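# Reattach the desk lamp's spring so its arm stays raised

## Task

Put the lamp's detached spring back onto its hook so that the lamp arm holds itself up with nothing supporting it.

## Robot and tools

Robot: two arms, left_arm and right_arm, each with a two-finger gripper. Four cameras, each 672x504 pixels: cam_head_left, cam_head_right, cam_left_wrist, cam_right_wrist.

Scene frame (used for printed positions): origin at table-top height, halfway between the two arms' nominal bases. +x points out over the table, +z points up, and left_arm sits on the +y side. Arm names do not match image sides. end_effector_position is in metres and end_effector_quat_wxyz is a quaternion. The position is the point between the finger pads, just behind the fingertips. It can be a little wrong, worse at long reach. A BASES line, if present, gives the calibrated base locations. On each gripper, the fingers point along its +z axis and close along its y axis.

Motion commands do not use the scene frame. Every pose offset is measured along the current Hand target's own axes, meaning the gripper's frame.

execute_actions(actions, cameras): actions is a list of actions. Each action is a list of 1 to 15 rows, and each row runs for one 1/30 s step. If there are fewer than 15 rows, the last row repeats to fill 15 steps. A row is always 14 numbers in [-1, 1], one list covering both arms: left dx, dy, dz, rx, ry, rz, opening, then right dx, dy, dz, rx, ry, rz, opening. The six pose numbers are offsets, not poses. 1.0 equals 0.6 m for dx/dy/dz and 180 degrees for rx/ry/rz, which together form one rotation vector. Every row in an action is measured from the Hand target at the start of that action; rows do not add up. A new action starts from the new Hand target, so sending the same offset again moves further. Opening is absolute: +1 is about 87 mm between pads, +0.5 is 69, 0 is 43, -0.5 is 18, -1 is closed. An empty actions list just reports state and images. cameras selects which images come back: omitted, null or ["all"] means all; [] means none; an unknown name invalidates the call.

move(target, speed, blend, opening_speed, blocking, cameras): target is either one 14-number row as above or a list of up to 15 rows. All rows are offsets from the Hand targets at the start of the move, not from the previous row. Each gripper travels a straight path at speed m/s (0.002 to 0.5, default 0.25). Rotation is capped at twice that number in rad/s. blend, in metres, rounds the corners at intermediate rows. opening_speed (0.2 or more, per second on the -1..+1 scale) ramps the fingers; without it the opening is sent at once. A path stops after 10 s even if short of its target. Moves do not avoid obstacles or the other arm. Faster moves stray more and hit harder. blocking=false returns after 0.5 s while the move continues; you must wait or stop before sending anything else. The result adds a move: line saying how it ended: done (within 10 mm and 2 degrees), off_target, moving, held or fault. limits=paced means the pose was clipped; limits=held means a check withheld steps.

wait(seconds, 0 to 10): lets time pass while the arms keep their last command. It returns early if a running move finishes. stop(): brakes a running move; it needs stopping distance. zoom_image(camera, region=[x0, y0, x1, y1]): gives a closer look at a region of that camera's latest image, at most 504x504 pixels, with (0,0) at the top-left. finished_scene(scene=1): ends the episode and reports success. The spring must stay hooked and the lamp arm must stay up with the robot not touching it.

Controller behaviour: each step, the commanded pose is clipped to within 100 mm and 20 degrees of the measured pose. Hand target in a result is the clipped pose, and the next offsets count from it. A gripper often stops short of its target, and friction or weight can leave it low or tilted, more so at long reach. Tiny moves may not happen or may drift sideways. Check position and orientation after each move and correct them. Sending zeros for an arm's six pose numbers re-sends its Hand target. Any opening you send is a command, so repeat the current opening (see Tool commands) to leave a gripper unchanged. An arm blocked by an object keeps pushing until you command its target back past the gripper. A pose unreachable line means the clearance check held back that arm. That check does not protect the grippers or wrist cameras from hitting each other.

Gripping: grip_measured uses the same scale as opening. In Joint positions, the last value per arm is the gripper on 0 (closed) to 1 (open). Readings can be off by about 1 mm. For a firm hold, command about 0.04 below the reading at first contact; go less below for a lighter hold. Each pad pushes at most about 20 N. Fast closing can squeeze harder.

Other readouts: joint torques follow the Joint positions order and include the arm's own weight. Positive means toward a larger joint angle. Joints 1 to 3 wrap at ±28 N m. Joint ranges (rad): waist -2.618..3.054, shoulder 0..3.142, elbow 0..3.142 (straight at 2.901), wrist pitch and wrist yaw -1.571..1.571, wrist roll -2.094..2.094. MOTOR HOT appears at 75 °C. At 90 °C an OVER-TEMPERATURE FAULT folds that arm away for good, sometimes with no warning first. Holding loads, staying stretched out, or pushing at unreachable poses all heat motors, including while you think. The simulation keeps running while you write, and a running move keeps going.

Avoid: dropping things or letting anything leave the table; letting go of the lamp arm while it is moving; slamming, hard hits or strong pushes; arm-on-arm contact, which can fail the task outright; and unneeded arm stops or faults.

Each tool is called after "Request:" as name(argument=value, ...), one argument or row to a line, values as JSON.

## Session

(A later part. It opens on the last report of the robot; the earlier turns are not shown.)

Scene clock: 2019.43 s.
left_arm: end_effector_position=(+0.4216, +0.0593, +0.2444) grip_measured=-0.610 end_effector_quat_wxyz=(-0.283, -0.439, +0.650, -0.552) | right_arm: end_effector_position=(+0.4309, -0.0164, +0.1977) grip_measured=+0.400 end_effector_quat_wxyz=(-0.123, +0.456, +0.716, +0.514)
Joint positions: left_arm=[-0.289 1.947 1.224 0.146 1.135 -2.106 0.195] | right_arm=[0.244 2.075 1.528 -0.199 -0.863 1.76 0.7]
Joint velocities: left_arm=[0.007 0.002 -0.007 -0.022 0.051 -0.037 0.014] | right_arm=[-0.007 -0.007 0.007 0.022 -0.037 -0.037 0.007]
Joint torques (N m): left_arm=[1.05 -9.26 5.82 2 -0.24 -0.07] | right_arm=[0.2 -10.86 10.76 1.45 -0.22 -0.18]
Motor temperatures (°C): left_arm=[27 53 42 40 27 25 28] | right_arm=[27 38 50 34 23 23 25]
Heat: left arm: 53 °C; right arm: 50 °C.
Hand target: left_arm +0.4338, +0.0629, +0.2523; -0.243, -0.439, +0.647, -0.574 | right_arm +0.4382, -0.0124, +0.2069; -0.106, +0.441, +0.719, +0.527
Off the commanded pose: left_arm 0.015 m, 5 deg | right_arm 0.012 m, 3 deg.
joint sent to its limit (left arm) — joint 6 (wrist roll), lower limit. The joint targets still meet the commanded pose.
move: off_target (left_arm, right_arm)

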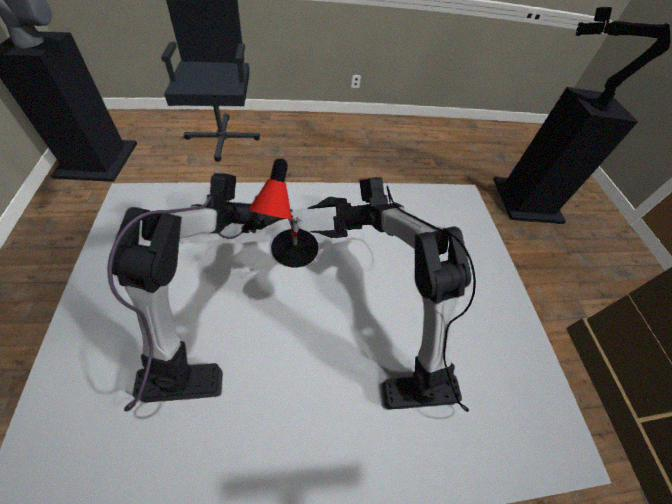

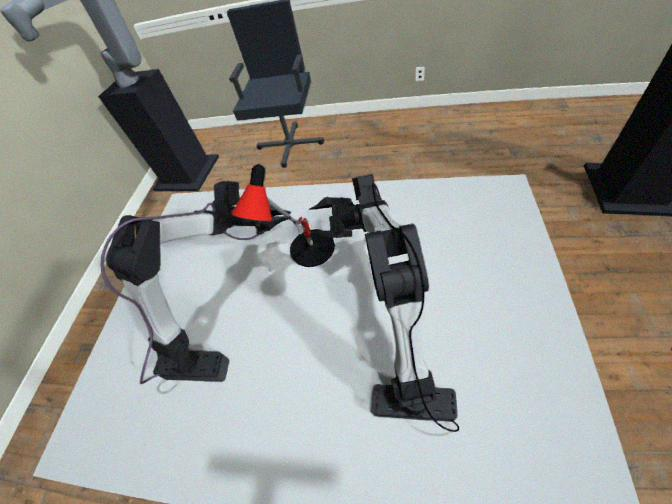

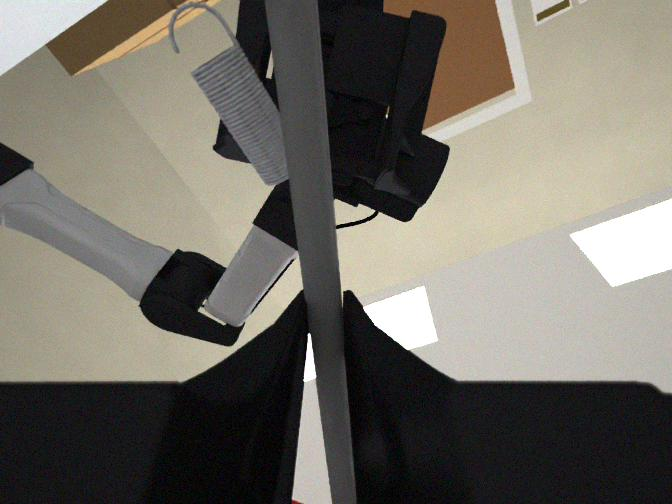

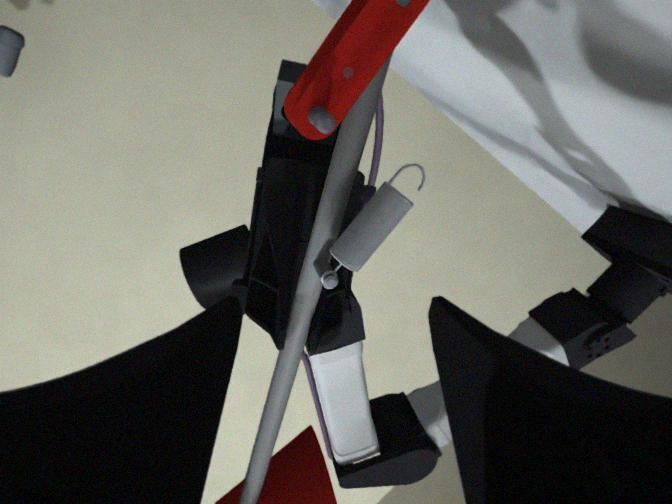

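Request:
move(
  target=[0, 0, 0, 0, 0, 0, -0.74, -0.025, 0, 0.03, 0, 0, 0, 0.4],
  speed=0.08,
)

Request:
zoom_image(
  camera="cam_right_wrist",
  region=[200, 50, 480, 400],
)

Scene clock: 2076.27 s.
left_arm: end_effector_position=(+0.4216, +0.0593, +0.2444) grip_measured=-0.610 end_effector_quat_wxyz=(-0.283, -0.439, +0.650, -0.552) | right_arm: end_effector_position=(+0.4463, -0.0112, +0.1806) grip_measured=+0.400 end_effector_quat_wxyz=(-0.119, +0.455, +0.717, +0.515)
Joint positions: left_arm=[-0.289 1.947 1.224 0.146 1.135 -2.106 0.195] | right_arm=[0.248 2.153 1.578 -0.166 -0.856 1.759 0.7]
Joint velocities: left_arm=[-0.002 0.002 -0.007 -0.022 -0.081 -0.037 -0.018] | right_arm=[-0.007 -0.027 -0.002 0.007 -0.022 -0.051 0.004]
Joint torques (N m): left_arm=[1.02 -9.28 5.81 2 -0.24 -0.07] | right_arm=[0.61 -11.51 10.69 1.47 -0.2 -0.09]
Motor temperatures (°C): left_arm=[27 54 42 40 27 25 29] | right_arm=[27 40 51 34 23 24 25]
Heat: left arm: 54 °C; right arm: 51 °C.
Hand target: left_arm +0.4338, +0.0629, +0.2523; -0.243, -0.439, +0.647, -0.574 | right_arm +0.4525, -0.0048, +0.1901; -0.106, +0.441, +0.719, +0.527
Off the commanded pose: left_arm 0.015 m, 5 deg | right_arm 0.013 m, 3 deg.
joint sent to its limit (left arm) — joint 6 (wrist roll), lower limit. The joint targets still meet the commanded pose.
move: off_target (left_arm, right_arm)

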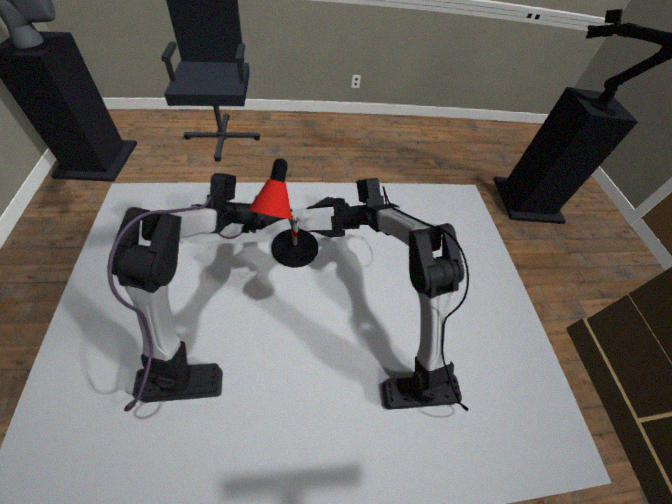

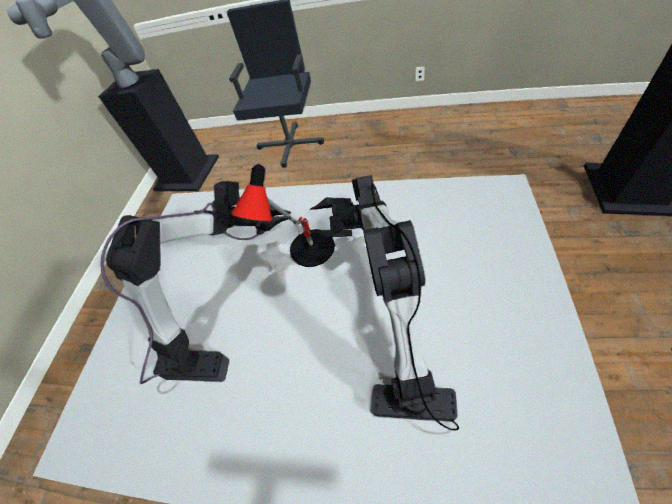

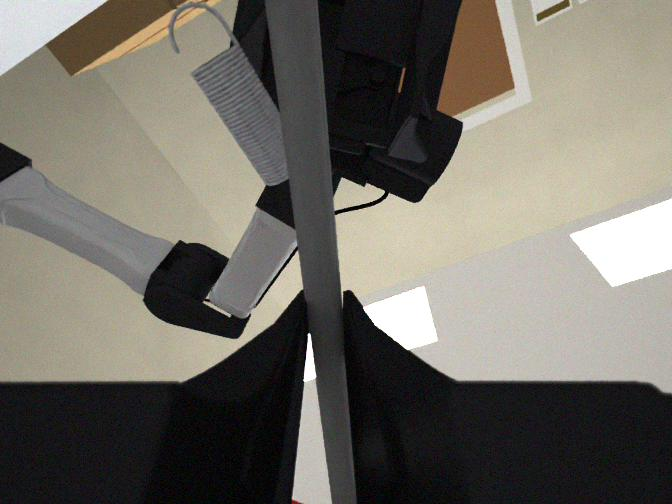

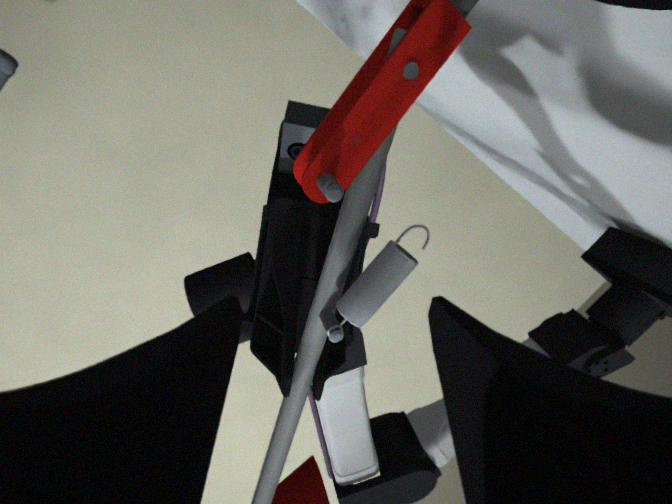

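Scaled by 1.440 from the camera's 672x504 image, which has a finer 960x720 frame.

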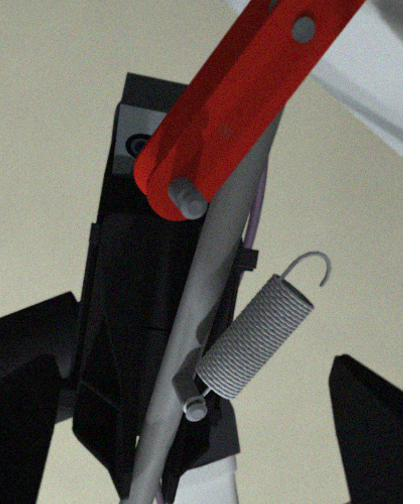

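Request:
move(
  target=[0, 0, 0, 0, 0, 0, -0.74, 0.002, -0.003, 0.0275, 0, 0, 0, 0.85],
  speed=0.03,
)

Request:
zoom_image(
  camera="cam_right_wrist",
  region=[200, 100, 480, 450],
)

Scene clock: 2095.23 s.
left_arm: end_effector_position=(+0.4216, +0.0593, +0.2444) grip_measured=-0.610 end_effector_quat_wxyz=(-0.283, -0.439, +0.650, -0.552) | right_arm: end_effector_position=(+0.4478, +0.0048, +0.1739) grip_measured=+0.849 end_effector_quat_wxyz=(-0.116, +0.449, +0.721, +0.515)
Joint positions: left_arm=[-0.289 1.947 1.224 0.146 1.135 -2.106 0.195] | right_arm=[0.28 2.182 1.594 -0.13 -0.834 1.775 0.925]
Joint velocities: left_arm=[-0.012 -0.007 0.017 0.037 -0.007 0.007 -0.002] | right_arm=[0.012 -0.012 0.002 0.022 0.037 -0.051 -0.014]
Joint torques (N m): left_arm=[1.05 -9.28 5.82 2 -0.24 -0.07] | right_arm=[0.28 -11.52 10.7 1.5 -0.24 0.04]
Motor temperatures (°C): left_arm=[27 54 42 40 27 25 29] | right_arm=[27 41 52 33 23 23 25]
Heat: left arm: 54 °C; right arm: 52 °C.
Hand target: left_arm +0.4338, +0.0629, +0.2523; -0.243, -0.439, +0.647, -0.574 | right_arm +0.4556, +0.0097, +0.1828; -0.106, +0.441, +0.719, +0.527
Off the commanded pose: left_arm 0.015 m, 5 deg | right_arm 0.013 m, 2 deg.
joint sent to its limit (left arm) — joint 6 (wrist roll), lower limit. The joint targets still meet the commanded pose.
move: off_target (left_arm, right_arm)

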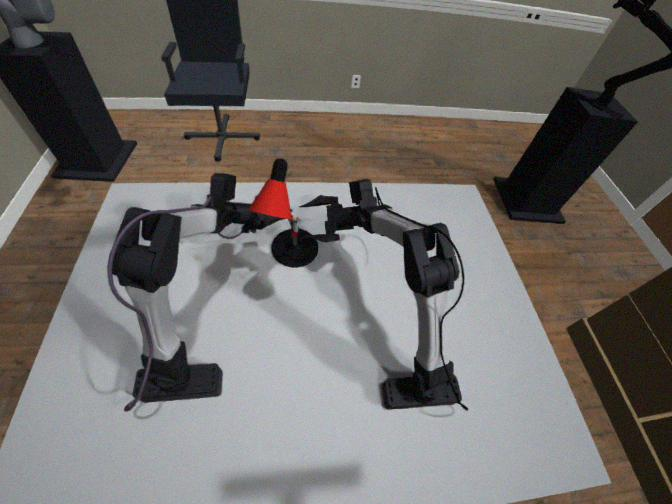

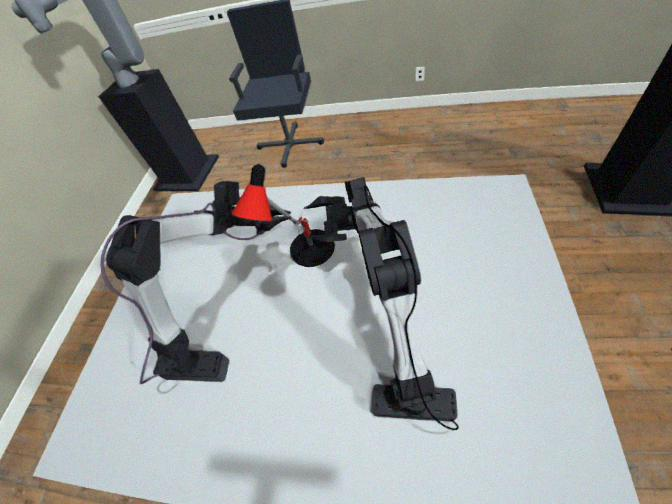

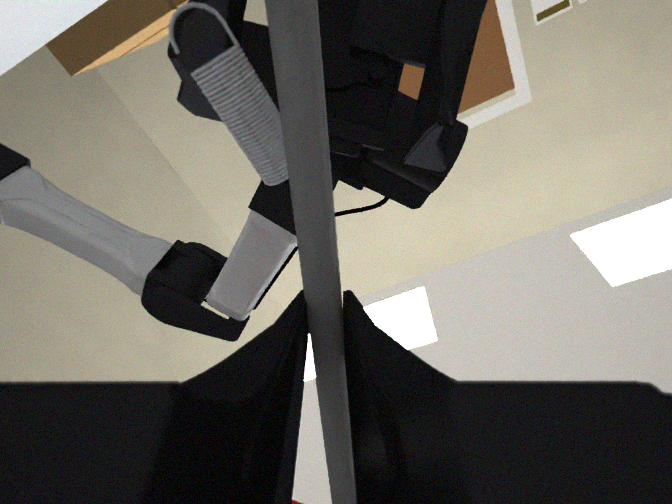

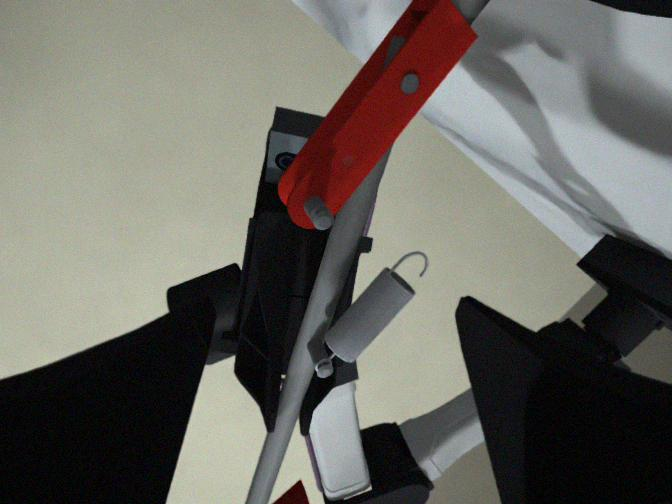

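Scaled by 1.440 from the camera's 672x504 image, which has a finer 960x720 frame.

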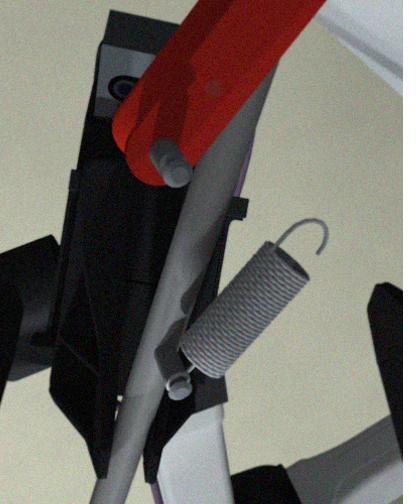

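Request:
move(
  target=[0, 0, 0, 0, 0, 0, -0.74, 0, 0, 0, 0, 0, 0, -0.3],
  speed=0.03,
  opening_speed=0.5,
)

Request:
zoom_image(
  camera="cam_right_wrist",
  region=[200, 100, 480, 450],
)

Scene clock: 2104.90 s.
left_arm: end_effector_position=(+0.4216, +0.0593, +0.2444) grip_measured=-0.610 end_effector_quat_wxyz=(-0.283, -0.439, +0.650, -0.552) | right_arm: end_effector_position=(+0.4481, +0.0048, +0.1740) grip_measured=-0.300 end_effector_quat_wxyz=(-0.116, +0.449, +0.721, +0.516)
Joint positions: left_arm=[-0.289 1.947 1.224 0.146 1.135 -2.106 0.195] | right_arm=[0.28 2.182 1.594 -0.129 -0.834 1.775 0.35]
Joint velocities: left_arm=[0.012 0.012 0.007 -0.007 -0.066 0.051 -0.008] | right_arm=[0.017 0.012 -0.002 -0.066 0.037 -0.051 -0.001]
Joint torques (N m): left_arm=[1.05 -9.28 5.81 2 -0.25 -0.07] | right_arm=[0.29 -11.51 10.74 1.49 -0.18 0.03]
Motor temperatures (°C): left_arm=[27 54 42 41 27 25 29] | right_arm=[27 43 53 34 23 23 25]
Heat: left arm: 54 °C; right arm: 53 °C.
Hand target: left_arm +0.4338, +0.0629, +0.2523; -0.243, -0.439, +0.647, -0.574 | right_arm +0.4556, +0.0097, +0.1828; -0.106, +0.441, +0.719, +0.527
Off the commanded pose: left_arm 0.015 m, 5 deg | right_arm 0.013 m, 2 deg.
joint sent to its limit (left arm) — joint 6 (wrist roll), lower limit. The joint targets still meet the commanded pose.
move: off_target (left_arm, right_arm)

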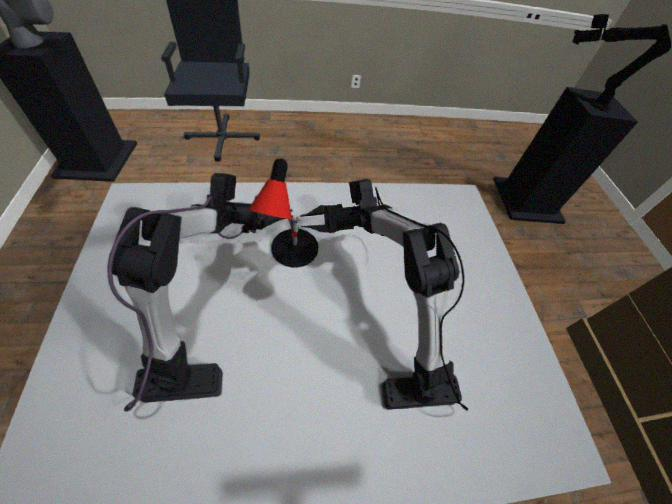

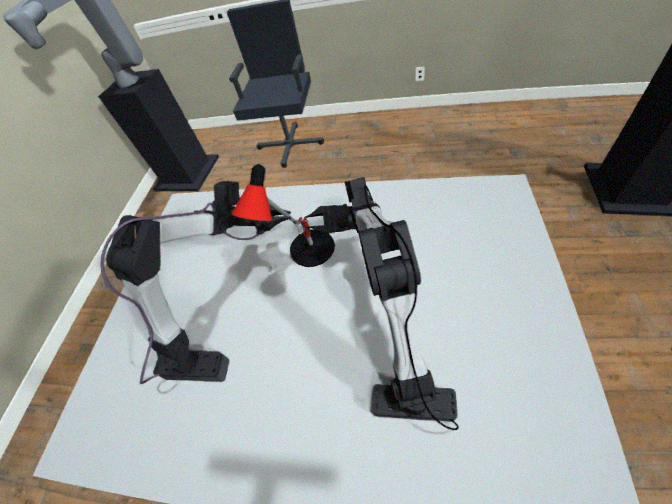

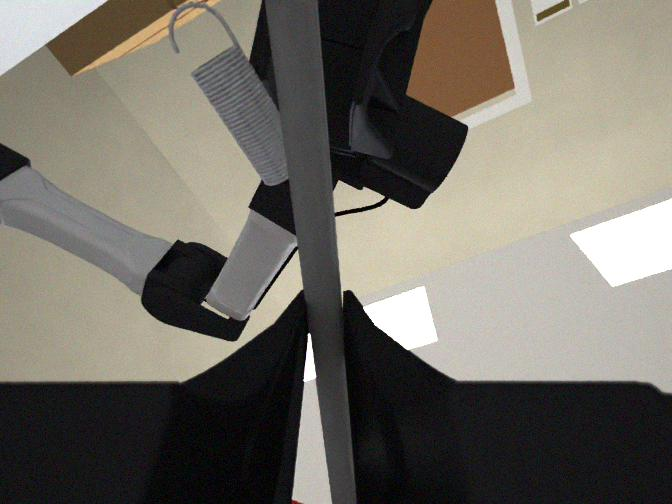

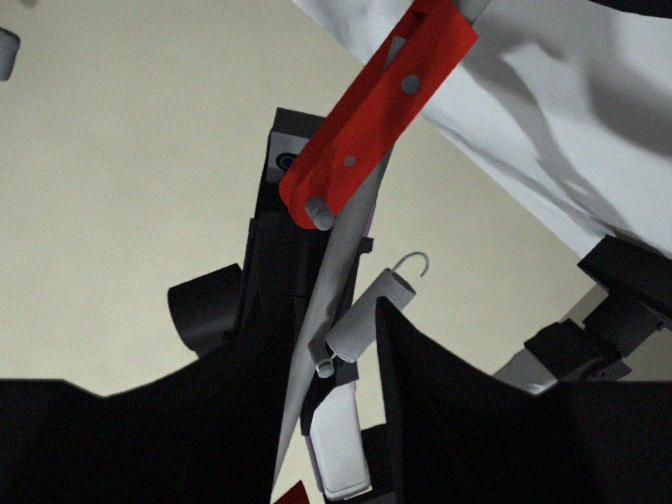

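Scaled by 1.440 from the camera's 672x504 image, which has a finer 960x720 frame.

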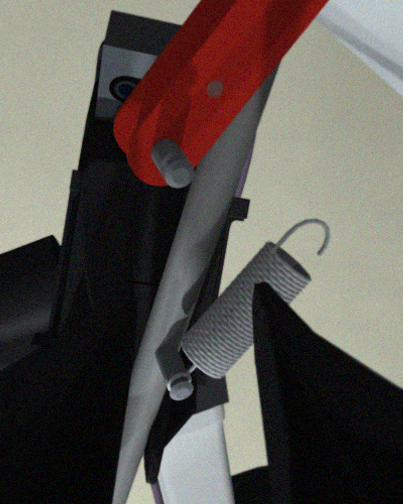

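Request:
move(
  target=[0, 0, 0, 0, 0, 0, -0.74, 0, 0, 0, 0, 0, 0, 0.7],
  speed=0.03,
  opening_speed=1.0,
  cameras=["cam_right_wrist"],
)

Request:
move(
  target=[0, 0, 0, 0, 0, 0, -0.74, 0, 0, 0.02, 0, 0, 0, 0.7],
  speed=0.03,
  cameras=["cam_right_wrist"],
)

Request:
move(
  target=[0, 0, 0, 0, 0, 0, -0.74, 0, 0, 0, 0, 0, 0, -0.2],
  speed=0.03,
  opening_speed=0.7,
  cameras=["cam_right_wrist"],
)

Request:
zoom_image(
  camera="cam_right_wrist",
  region=[200, 100, 480, 450],
)

Scene clock: 2119.13 s.
left_arm: end_effector_position=(+0.4216, +0.0593, +0.2444) grip_measured=-0.610 end_effector_quat_wxyz=(-0.283, -0.439, +0.650, -0.552) | right_arm: end_effector_position=(+0.4481, +0.0048, +0.1740) grip_measured=+0.700 end_effector_quat_wxyz=(-0.116, +0.449, +0.721, +0.516)
Joint positions: left_arm=[-0.289 1.947 1.224 0.146 1.135 -2.106 0.195] | right_arm=[0.28 2.182 1.594 -0.129 -0.834 1.775 0.85]
Joint velocities: left_arm=[-0.007 -0.007 0.002 0.022 0.007 -0.007 0.008] | right_arm=[0.002 -0.017 -0.002 -0.037 -0.066 -0.081 0.002]
Joint torques (N m): left_arm=[1.05 -9.28 5.82 2 -0.24 -0.07] | right_arm=[0.31 -11.51 10.76 1.49 -0.19 0.03]
Motor temperatures (°C): left_arm=[27 54 42 41 27 25 29] | right_arm=[27 44 54 34 23 23 25]
Heat: left arm: 54 °C; right arm: 54 °C.
Hand target: left_arm +0.4338, +0.0629, +0.2523; -0.243, -0.439, +0.647, -0.574 | right_arm +0.4556, +0.0097, +0.1828; -0.106, +0.441, +0.719, +0.527
Off the commanded pose: left_arm 0.015 m, 5 deg | right_arm 0.013 m, 2 deg.
joint sent to its limit (left arm) — joint 6 (wrist roll), lower limit. The joint targets still meet the commanded pose.
move: off_target (left_arm, right_arm)
Images, in order (width x height): cam_right_wrist 672x504.

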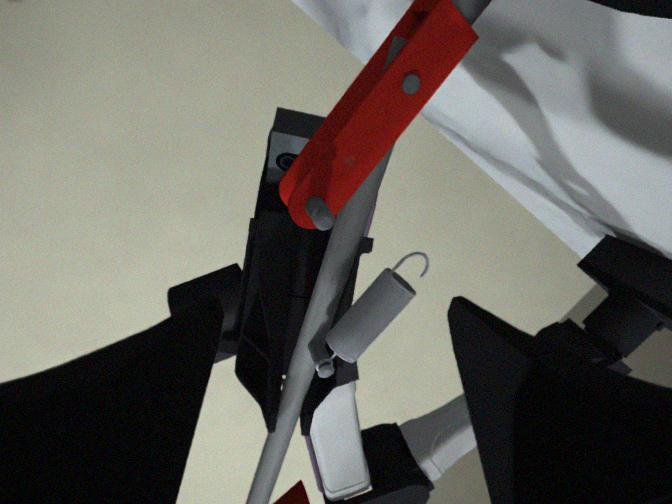

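Scene clock: 2120.07 s.
left_arm: end_effector_position=(+0.4216, +0.0593, +0.2444) grip_measured=-0.610 end_effector_quat_wxyz=(-0.283, -0.439, +0.650, -0.552) | right_arm: end_effector_position=(+0.4517, +0.0149, +0.1687) grip_measured=+0.700 end_effector_quat_wxyz=(-0.116, +0.449, +0.721, +0.515)
Joint positions: left_arm=[-0.289 1.947 1.224 0.146 1.135 -2.106 0.195] | right_arm=[0.299 2.212 1.618 -0.112 -0.82 1.792 0.85]
Joint velocities: left_arm=[-0.007 -0.007 -0.007 -0.007 -0.022 -0.022 0.011] | right_arm=[-0.007 -0.012 -0.007 -0.037 -0.066 -0.081 0.019]
Joint torques (N m): left_arm=[1.03 -9.28 5.82 2 -0.24 -0.07] | right_arm=[0.23 -11.77 10.71 1.51 -0.15 0.01]
Motor temperatures (°C): left_arm=[27 54 42 41 27 25 29] | right_arm=[27 44 54 34 23 23 25]
Heat: left arm: 54 °C; right arm: 54 °C.
Hand target: left_arm +0.4338, +0.0629, +0.2523; -0.243, -0.439, +0.647, -0.574 | right_arm +0.4592, +0.0201, +0.1777; -0.106, +0.441, +0.719, +0.527
Off the commanded pose: left_arm 0.015 m, 5 deg | right_arm 0.013 m, 2 deg.
joint sent to its limit (left arm) — joint 6 (wrist roll), lower limit. The joint targets still meet the commanded pose.
move: off_target (left_arm, right_arm)
Images, in order (width x height): cam_right_wrist 672x504.

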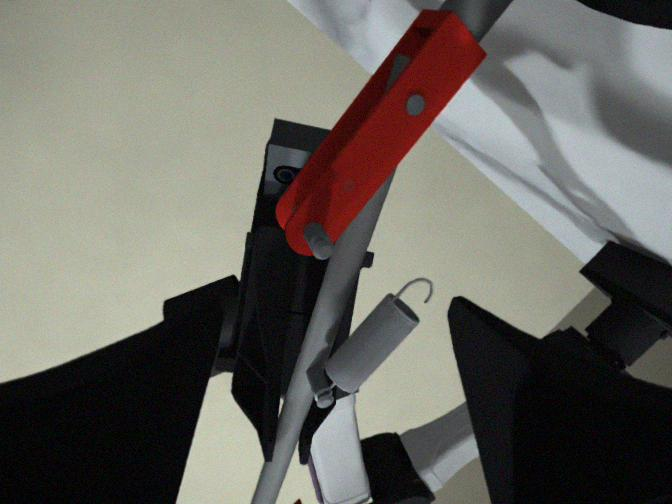

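Scene clock: 2121.57 s.
left_arm: end_effector_position=(+0.4216, +0.0593, +0.2444) grip_measured=-0.610 end_effector_quat_wxyz=(-0.283, -0.439, +0.650, -0.552) | right_arm: end_effector_position=(+0.4524, +0.0147, +0.1684) grip_measured=-0.200 end_effector_quat_wxyz=(-0.114, +0.450, +0.721, +0.515)
Joint positions: left_arm=[-0.289 1.947 1.224 0.146 1.135 -2.106 0.195] | right_arm=[0.299 2.212 1.618 -0.111 -0.816 1.792 0.4]
Joint velocities: left_arm=[-0.002 -0.007 -0.007 0.007 0.007 -0.007 0.008] | right_arm=[0.007 -0.032 0.007 0.066 -0.007 0.066 -0.009]
Joint torques (N m): left_arm=[1.03 -9.26 5.82 2 -0.24 -0.07] | right_arm=[0.29 -11.74 10.73 1.5 -0.22 0.03]
Motor temperatures (°C): left_arm=[27 54 42 41 27 25 29] | right_arm=[27 45 54 34 23 23 25]
Heat: left arm: 54 °C; right arm: 54 °C.
Hand target: left_arm +0.4338, +0.0629, +0.2523; -0.243, -0.439, +0.647, -0.574 | right_arm +0.4592, +0.0201, +0.1777; -0.106, +0.441, +0.719, +0.527
Off the commanded pose: left_arm 0.015 m, 5 deg | right_arm 0.013 m, 2 deg.
joint sent to its limit (left arm) — joint 6 (wrist roll), lower limit. The joint targets still meet the commanded pose.
move: off_target (left_arm, right_arm)
Images, in order (width x height): cam_right_wrist 672x504.

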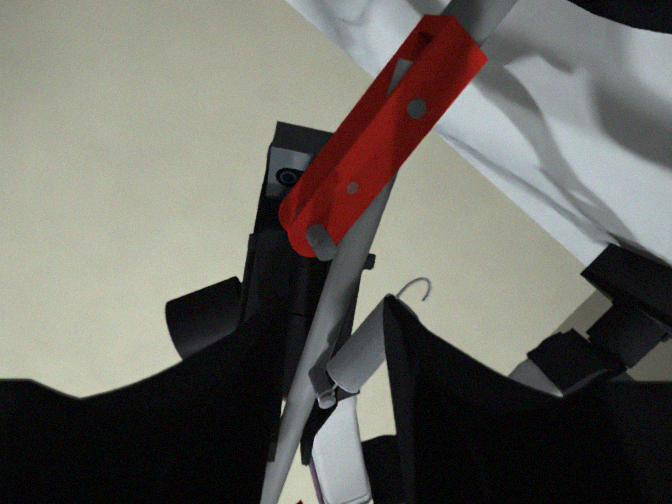

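Scaled by 1.440 from the camera's 672x504 image, which has a finer 960x720 frame.

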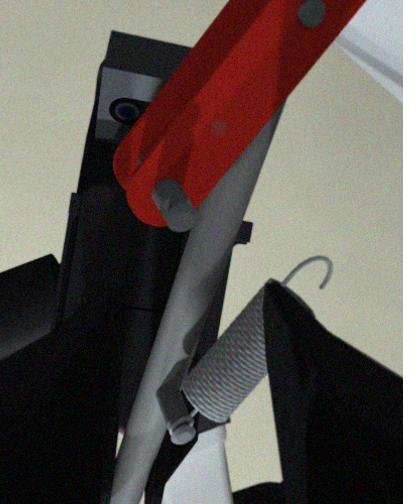

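Request:
move(
  target=[0, 0, 0, 0, 0, 0, -0.74, 0, 0, 0, 0, 0, 0, 0.8],
  speed=0.03,
  opening_speed=1.2,
  cameras=[],
)

Request:
move(
  target=[0, 0, 0, 0, 0, 0, -0.74, 0.0283, 0, 0.01, 0, 0, 0, 0.8],
  speed=0.04,
  cameras=["cam_right_wrist"],
)

Request:
move(
  target=[0, 0, 0, 0, 0, 0, -0.74, 0, 0, 0, 0, 0, 0, 0.0],
  speed=0.03,
  opening_speed=0.7,
  cameras=["cam_right_wrist"],
)

Request:
zoom_image(
  camera="cam_right_wrist",
  region=[200, 100, 480, 450],
)

Scene clock: 2160.10 s.
left_arm: end_effector_position=(+0.4216, +0.0593, +0.2444) grip_measured=-0.610 end_effector_quat_wxyz=(-0.283, -0.439, +0.650, -0.552) | right_arm: end_effector_position=(+0.4524, +0.0147, +0.1684) grip_measured=+0.800 end_effector_quat_wxyz=(-0.114, +0.450, +0.721, +0.515)
Joint positions: left_arm=[-0.289 1.947 1.224 0.146 1.135 -2.106 0.195] | right_arm=[0.299 2.212 1.618 -0.111 -0.816 1.792 0.9]
Joint velocities: left_arm=[-0.002 0.007 -0.002 -0.022 -0.022 0.007 -0.002] | right_arm=[0.012 -0.007 -0.007 0.022 -0.066 -0.051 -0.002]
Joint torques (N m): left_arm=[1.03 -9.28 5.81 2 -0.24 -0.07] | right_arm=[0.31 -11.75 10.71 1.5 -0.22 0.03]
Motor temperatures (°C): left_arm=[27 55 42 41 27 25 29] | right_arm=[26 50 52 35 23 23 25]
Heat: left arm: 55 °C; right arm: 52 °C.
Hand target: left_arm +0.4338, +0.0629, +0.2523; -0.243, -0.439, +0.647, -0.574 | right_arm +0.4592, +0.0201, +0.1777; -0.106, +0.441, +0.719, +0.527
Off the commanded pose: left_arm 0.015 m, 5 deg | right_arm 0.013 m, 2 deg.
joint sent to its limit (left arm) — joint 6 (wrist roll), lower limit. The joint targets still meet the commanded pose.
move: off_target (left_arm, right_arm)
No camera images: "cameras" was empty.

Scene clock: 2161.07 s.
left_arm: end_effector_position=(+0.4216, +0.0593, +0.2444) grip_measured=-0.610 end_effector_quat_wxyz=(-0.283, -0.439, +0.650, -0.552) | right_arm: end_effector_position=(+0.4465, +0.0302, +0.1680) grip_measured=+0.800 end_effector_quat_wxyz=(-0.119, +0.451, +0.722, +0.511)
Joint positions: left_arm=[-0.289 1.947 1.224 0.146 1.135 -2.106 0.195] | right_arm=[0.333 2.212 1.618 -0.104 -0.794 1.82 0.9]
Joint velocities: left_arm=[0.002 -0.007 -0.002 0.007 0.007 -0.037 -0.002] | right_arm=[0.002 -0.002 0.007 -0.051 -0.007 0.125 0.006]
Joint torques (N m): left_arm=[1.05 -9.26 5.83 2 -0.25 -0.07] | right_arm=[0.13 -14.38 9.28 1.53 -0.18 0.03]
Motor temperatures (°C): left_arm=[27 55 42 41 27 25 29] | right_arm=[26 51 52 35 23 23 25]
Heat: left arm: 55 °C; right arm: 52 °C.
Hand target: left_arm +0.4338, +0.0629, +0.2523; -0.243, -0.439, +0.647, -0.574 | right_arm +0.4511, +0.0338, +0.1856; -0.106, +0.441, +0.719, +0.527
Off the commanded pose: left_arm 0.015 m, 5 deg | right_arm 0.019 m, 3 deg.
joint sent to its limit (left arm) — joint 6 (wrist roll), lower limit. The joint targets still meet the commanded pose.
move: off_target (left_arm, right_arm)
Images, in order (width x height): cam_right_wrist 672x504.

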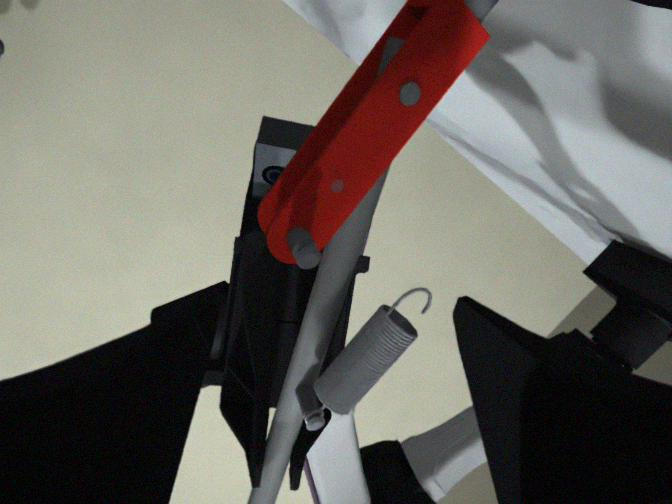

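Scene clock: 2162.43 s.
left_arm: end_effector_position=(+0.4216, +0.0593, +0.2444) grip_measured=-0.611 end_effector_quat_wxyz=(-0.283, -0.439, +0.650, -0.552) | right_arm: end_effector_position=(+0.4467, +0.0302, +0.1680) grip_measured=+0.000 end_effector_quat_wxyz=(-0.119, +0.451, +0.722, +0.511)
Joint positions: left_arm=[-0.289 1.947 1.224 0.146 1.135 -2.106 0.195] | right_arm=[0.333 2.212 1.618 -0.103 -0.793 1.821 0.5]
Joint velocities: left_arm=[0.007 0.002 -0.012 -0.022 0.051 0.051 -0.002] | right_arm=[-0.012 -0.017 -0.012 -0.051 0.051 -0.081 -0.013]
Joint torques (N m): left_arm=[1.05 -9.28 5.82 2 -0.24 -0.07] | right_arm=[0.16 -14.38 9.32 1.52 -0.16 0.03]
Motor temperatures (°C): left_arm=[27 55 42 41 27 25 29] | right_arm=[26 51 52 35 23 23 25]
Heat: left arm: 55 °C; right arm: 52 °C.
Hand target: left_arm +0.4338, +0.0629, +0.2523; -0.243, -0.439, +0.647, -0.574 | right_arm +0.4511, +0.0338, +0.1857; -0.106, +0.441, +0.719, +0.527
Off the commanded pose: left_arm 0.015 m, 5 deg | right_arm 0.019 m, 3 deg.
joint sent to its limit (left arm) — joint 6 (wrist roll), lower limit. The joint targets still meet the commanded pose.
move: off_target (left_arm, right_arm)
Images, in order (width x height): cam_right_wrist 672x504.

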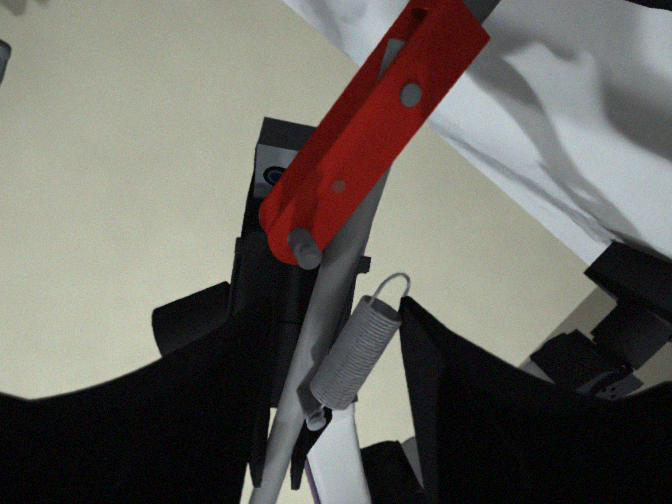

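Scaled by 1.440 from the camera's 672x504 image, which has a finer 960x720 frame.

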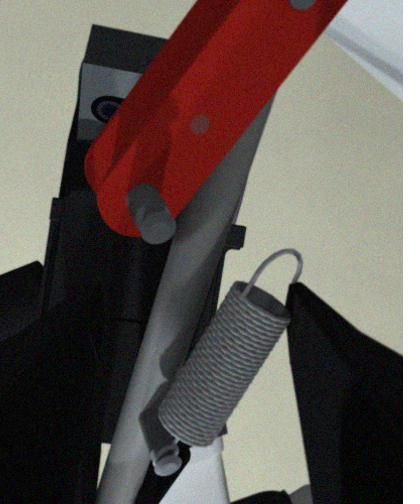

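Request:
wait(
  seconds=0,
  cameras=["cam_right_wrist", "cam_head_right"],
)

Request:
zoom_image(
  camera="cam_right_wrist",
  region=[220, 220, 480, 460],
)

Scene clock: 2177.03 s.
left_arm: end_effector_position=(+0.4216, +0.0593, +0.2444) grip_measured=-0.611 end_effector_quat_wxyz=(-0.283, -0.439, +0.650, -0.552) | right_arm: end_effector_position=(+0.4467, +0.0302, +0.1680) grip_measured=+0.000 end_effector_quat_wxyz=(-0.118, +0.452, +0.722, +0.511)
Joint positions: left_arm=[-0.289 1.947 1.224 0.146 1.135 -2.106 0.195] | right_arm=[0.333 2.212 1.618 -0.103 -0.792 1.821 0.5]
Joint velocities: left_arm=[-0.017 -0.002 0.007 0.051 0.007 0.022 -0.005] | right_arm=[0.002 -0.007 -0.007 -0.022 -0.051 0.022 0.004]
Joint torques (N m): left_arm=[1.03 -9.26 5.83 2 -0.25 -0.07] | right_arm=[0.16 -14.38 9.31 1.52 -0.17 0.03]
Motor temperatures (°C): left_arm=[27 55 42 41 27 25 29] | right_arm=[26 55 51 34 23 23 25]
Heat: left arm: 55 °C; right arm: 55 °C.
Hand target: left_arm +0.4338, +0.0629, +0.2523; -0.243, -0.439, +0.647, -0.574 | right_arm +0.4512, +0.0338, +0.1856; -0.106, +0.441, +0.719, +0.527
Tool commands: left_gripper/opening=-0.74 right_gripper/opening=+0.0
Off the commanded pose: left_arm 0.015 m, 5 deg | right_arm 0.019 m, 3 deg.
Images, in order (width x height): cam_head_right 672x504, cam_right_wrist 672x504.

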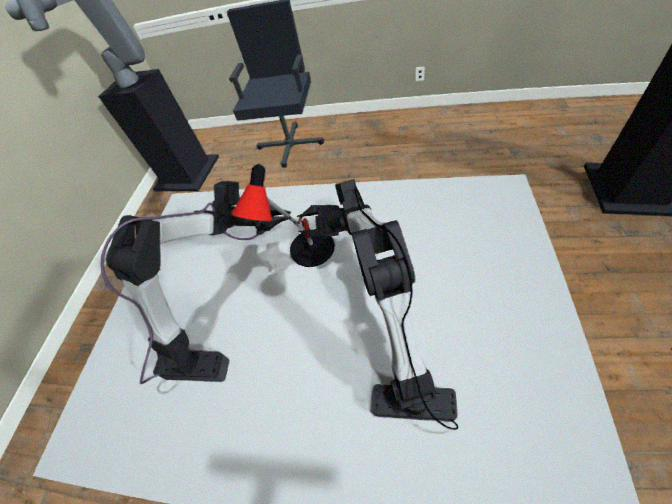

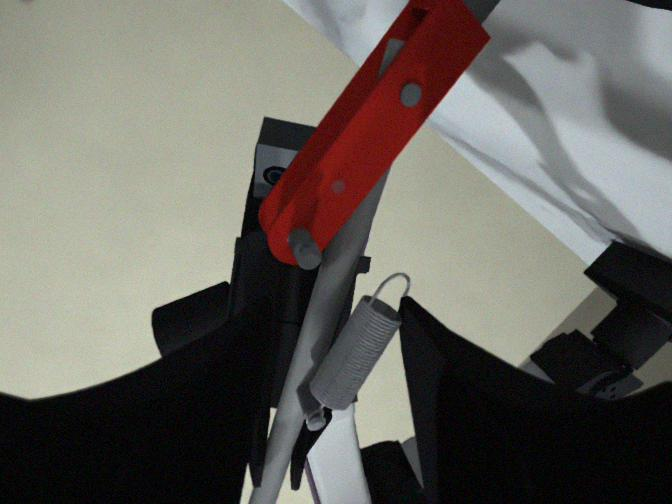

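Scaled by 1.938 from the camera's 672x504 image, which has a finer 960x720 frame.

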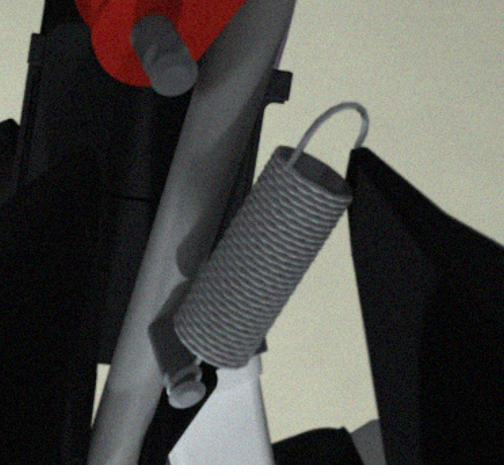

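Request:
move(
  target=[0,0,0,0,0,0,-0.74, 0.0133,0.0133,-0.0067,0,0,0,0.2],
  speed=0.04,
  opening_speed=0.5,
  cameras=["cam_right_wrist"],
)

Request:
zoom_image(
  camera="cam_right_wrist",
  region=[220, 220, 480, 460],
)

Scene clock: 2192.63 s.
left_arm: end_effector_position=(+0.4216, +0.0593, +0.2444) grip_measured=-0.611 end_effector_quat_wxyz=(-0.283, -0.439, +0.650, -0.552) | right_arm: end_effector_position=(+0.4487, +0.0307, +0.1720) grip_measured=+0.200 end_effector_quat_wxyz=(-0.117, +0.451, +0.721, +0.513)
Joint positions: left_arm=[-0.289 1.947 1.224 0.146 1.135 -2.106 0.195] | right_arm=[0.333 2.212 1.631 -0.108 -0.791 1.823 0.6]
Joint velocities: left_arm=[0.007 -0.002 -0.002 -0.007 -0.051 0.022 -0.002] | right_arm=[0.007 -0.007 0.002 -0.051 0.007 -0.081 0.001]
Joint torques (N m): left_arm=[1.03 -9.28 5.83 2 -0.24 -0.07] | right_arm=[0.38 -15.76 10.71 1.22 -0.16 0.03]
Motor temperatures (°C): left_arm=[27 55 42 41 27 25 29] | right_arm=[26 58 50 34 23 23 25]
Heat: left arm: 55 °C; right arm: 58 °C.
Hand target: left_arm +0.4338, +0.0629, +0.2523; -0.243, -0.439, +0.647, -0.574 | right_arm +0.4513, +0.0350, +0.1976; -0.106, +0.441, +0.719, +0.527
Off the commanded pose: left_arm 0.015 m, 5 deg | right_arm 0.026 m, 2 deg.
joint sent to its limit (left arm) — joint 6 (wrist roll), lower limit. The joint targets still meet the commanded pose.
move: off_target (left_arm, right_arm)
Images, in order (width x height): cam_right_wrist 672x504.

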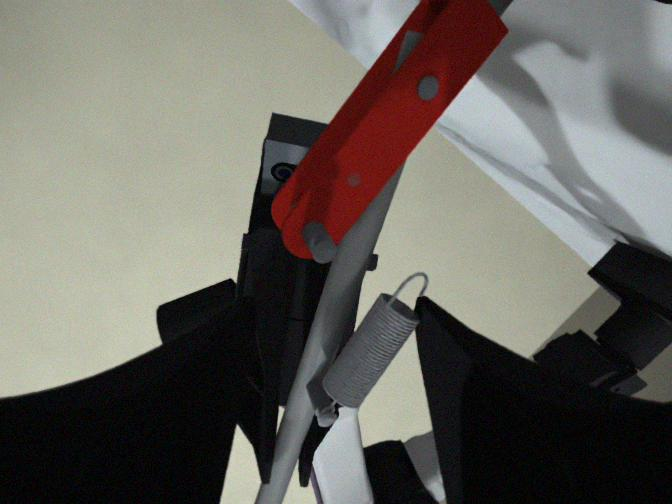

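Scaled by 1.938 from the camera's 672x504 image, which has a finer 960x720 frame.

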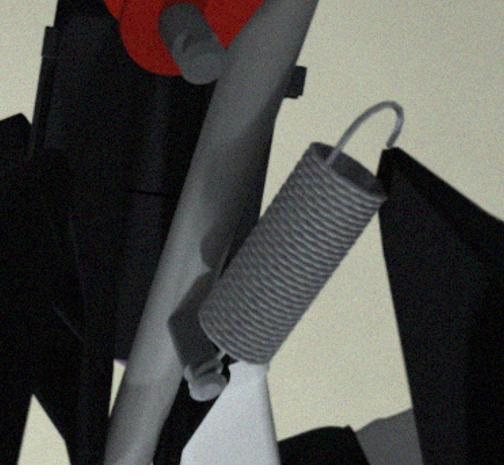

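Request:
move(
  target=[0,0,0,0,0,0,-0.74, 0.015,0.0125,-0.005,0,0,0,0.2],
  speed=0.04,
  opening_speed=0.5,
  cameras=["cam_right_wrist"],
)

Request:
zoom_image(
  camera="cam_right_wrist",
  region=[220, 220, 480, 460],
)

Scene clock: 2207.53 s.
left_arm: end_effector_position=(+0.4216, +0.0593, +0.2444) grip_measured=-0.611 end_effector_quat_wxyz=(-0.283, -0.439, +0.650, -0.552) | right_arm: end_effector_position=(+0.4493, +0.0331, +0.1771) grip_measured=+0.200 end_effector_quat_wxyz=(-0.120, +0.454, +0.721, +0.509)
Joint positions: left_arm=[-0.289 1.947 1.224 0.146 1.135 -2.106 0.195] | right_arm=[0.338 2.212 1.658 -0.144 -0.787 1.828 0.6]
Joint velocities: left_arm=[0.002 0.002 -0.027 0.037 -0.022 -0.051 -0.014] | right_arm=[0.012 -0.007 -0.012 -0.037 -0.007 -0.051 -0.009]
Joint torques (N m): left_arm=[1.05 -9.26 5.82 2 -0.25 -0.07] | right_arm=[0.46 -16.98 10.77 1.21 -0.15 0.03]
Motor temperatures (°C): left_arm=[27 55 42 41 27 25 29] | right_arm=[26 62 50 34 23 23 25]
Heat: left arm: 55 °C; right arm: 62 °C.
Hand target: left_arm +0.4338, +0.0629, +0.2523; -0.243, -0.439, +0.647, -0.574 | right_arm +0.4507, +0.0376, +0.2094; -0.106, +0.441, +0.719, +0.527
Off the commanded pose: left_arm 0.015 m, 5 deg | right_arm 0.033 m, 3 deg.
joint sent to its limit (left arm) — joint 6 (wrist roll), lower limit. The joint targets still meet the commanded pose.
move: off_target (left_arm, right_arm)
Images, in order (width x height): cam_right_wrist 672x504.

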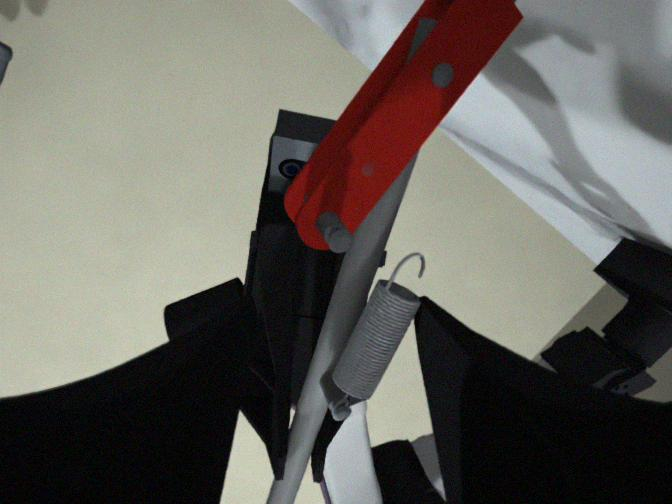

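Scaled by 1.938 from the camera's 672x504 image, which has a finer 960x720 frame.

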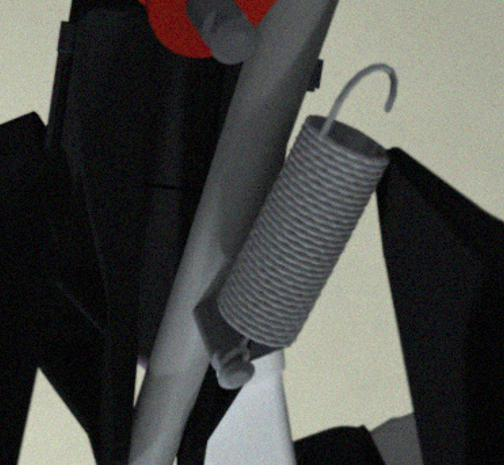

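Request:
move(
  target=[0,0,0,0,0,0,-0.74, 0.02,0.0,-0.0083,0,0,0,0.2],
  speed=0.04,
  opening_speed=0.5,
  cameras=["cam_right_wrist"],
)

Request:
zoom_image(
  camera="cam_right_wrist",
  region=[220, 220, 480, 460],
)

Scene clock: 2214.30 s.
left_arm: end_effector_position=(+0.4216, +0.0593, +0.2444) grip_measured=-0.611 end_effector_quat_wxyz=(-0.283, -0.439, +0.650, -0.552) | right_arm: end_effector_position=(+0.4445, +0.0369, +0.1959) grip_measured=+0.200 end_effector_quat_wxyz=(-0.114, +0.448, +0.721, +0.516)
Joint positions: left_arm=[-0.289 1.947 1.224 0.146 1.135 -2.106 0.195] | right_arm=[0.349 2.172 1.658 -0.156 -0.779 1.836 0.6]
Joint velocities: left_arm=[-0.002 -0.002 -0.012 -0.037 -0.022 0.007 -0.002] | right_arm=[0.007 0.007 0.002 -0.022 0.022 -0.051 0.006]
Joint torques (N m): left_arm=[1.03 -9.28 5.83 2 -0.24 -0.07] | right_arm=[0.42 -16.42 8.94 1.26 -0.14 0.04]
Motor temperatures (°C): left_arm=[27 56 42 41 27 25 29] | right_arm=[26 64 50 33 23 23 25]
Heat: left arm: 56 °C; right arm: 64 °C.
Hand target: left_arm +0.4338, +0.0629, +0.2523; -0.243, -0.439, +0.647, -0.574 | right_arm +0.4422, +0.0395, +0.2190; -0.106, +0.441, +0.719, +0.527
Off the commanded pose: left_arm 0.015 m, 5 deg | right_arm 0.023 m, 2 deg.
joint sent to its limit (left arm) — joint 6 (wrist roll), lower limit. The joint targets still meet the commanded pose.
move: off_target (left_arm, right_arm)
Images, in order (width x height): cam_right_wrist 672x504.

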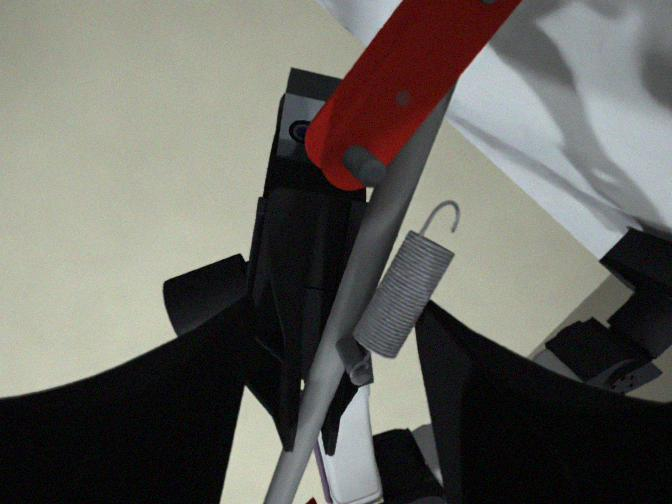

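Scaled by 1.938 from the camera's 672x504 image, which has a finer 960x720 frame.

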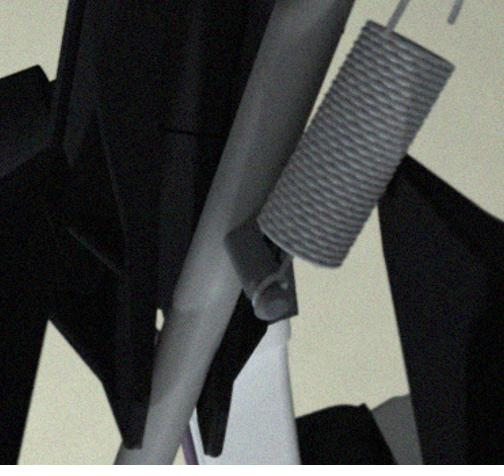

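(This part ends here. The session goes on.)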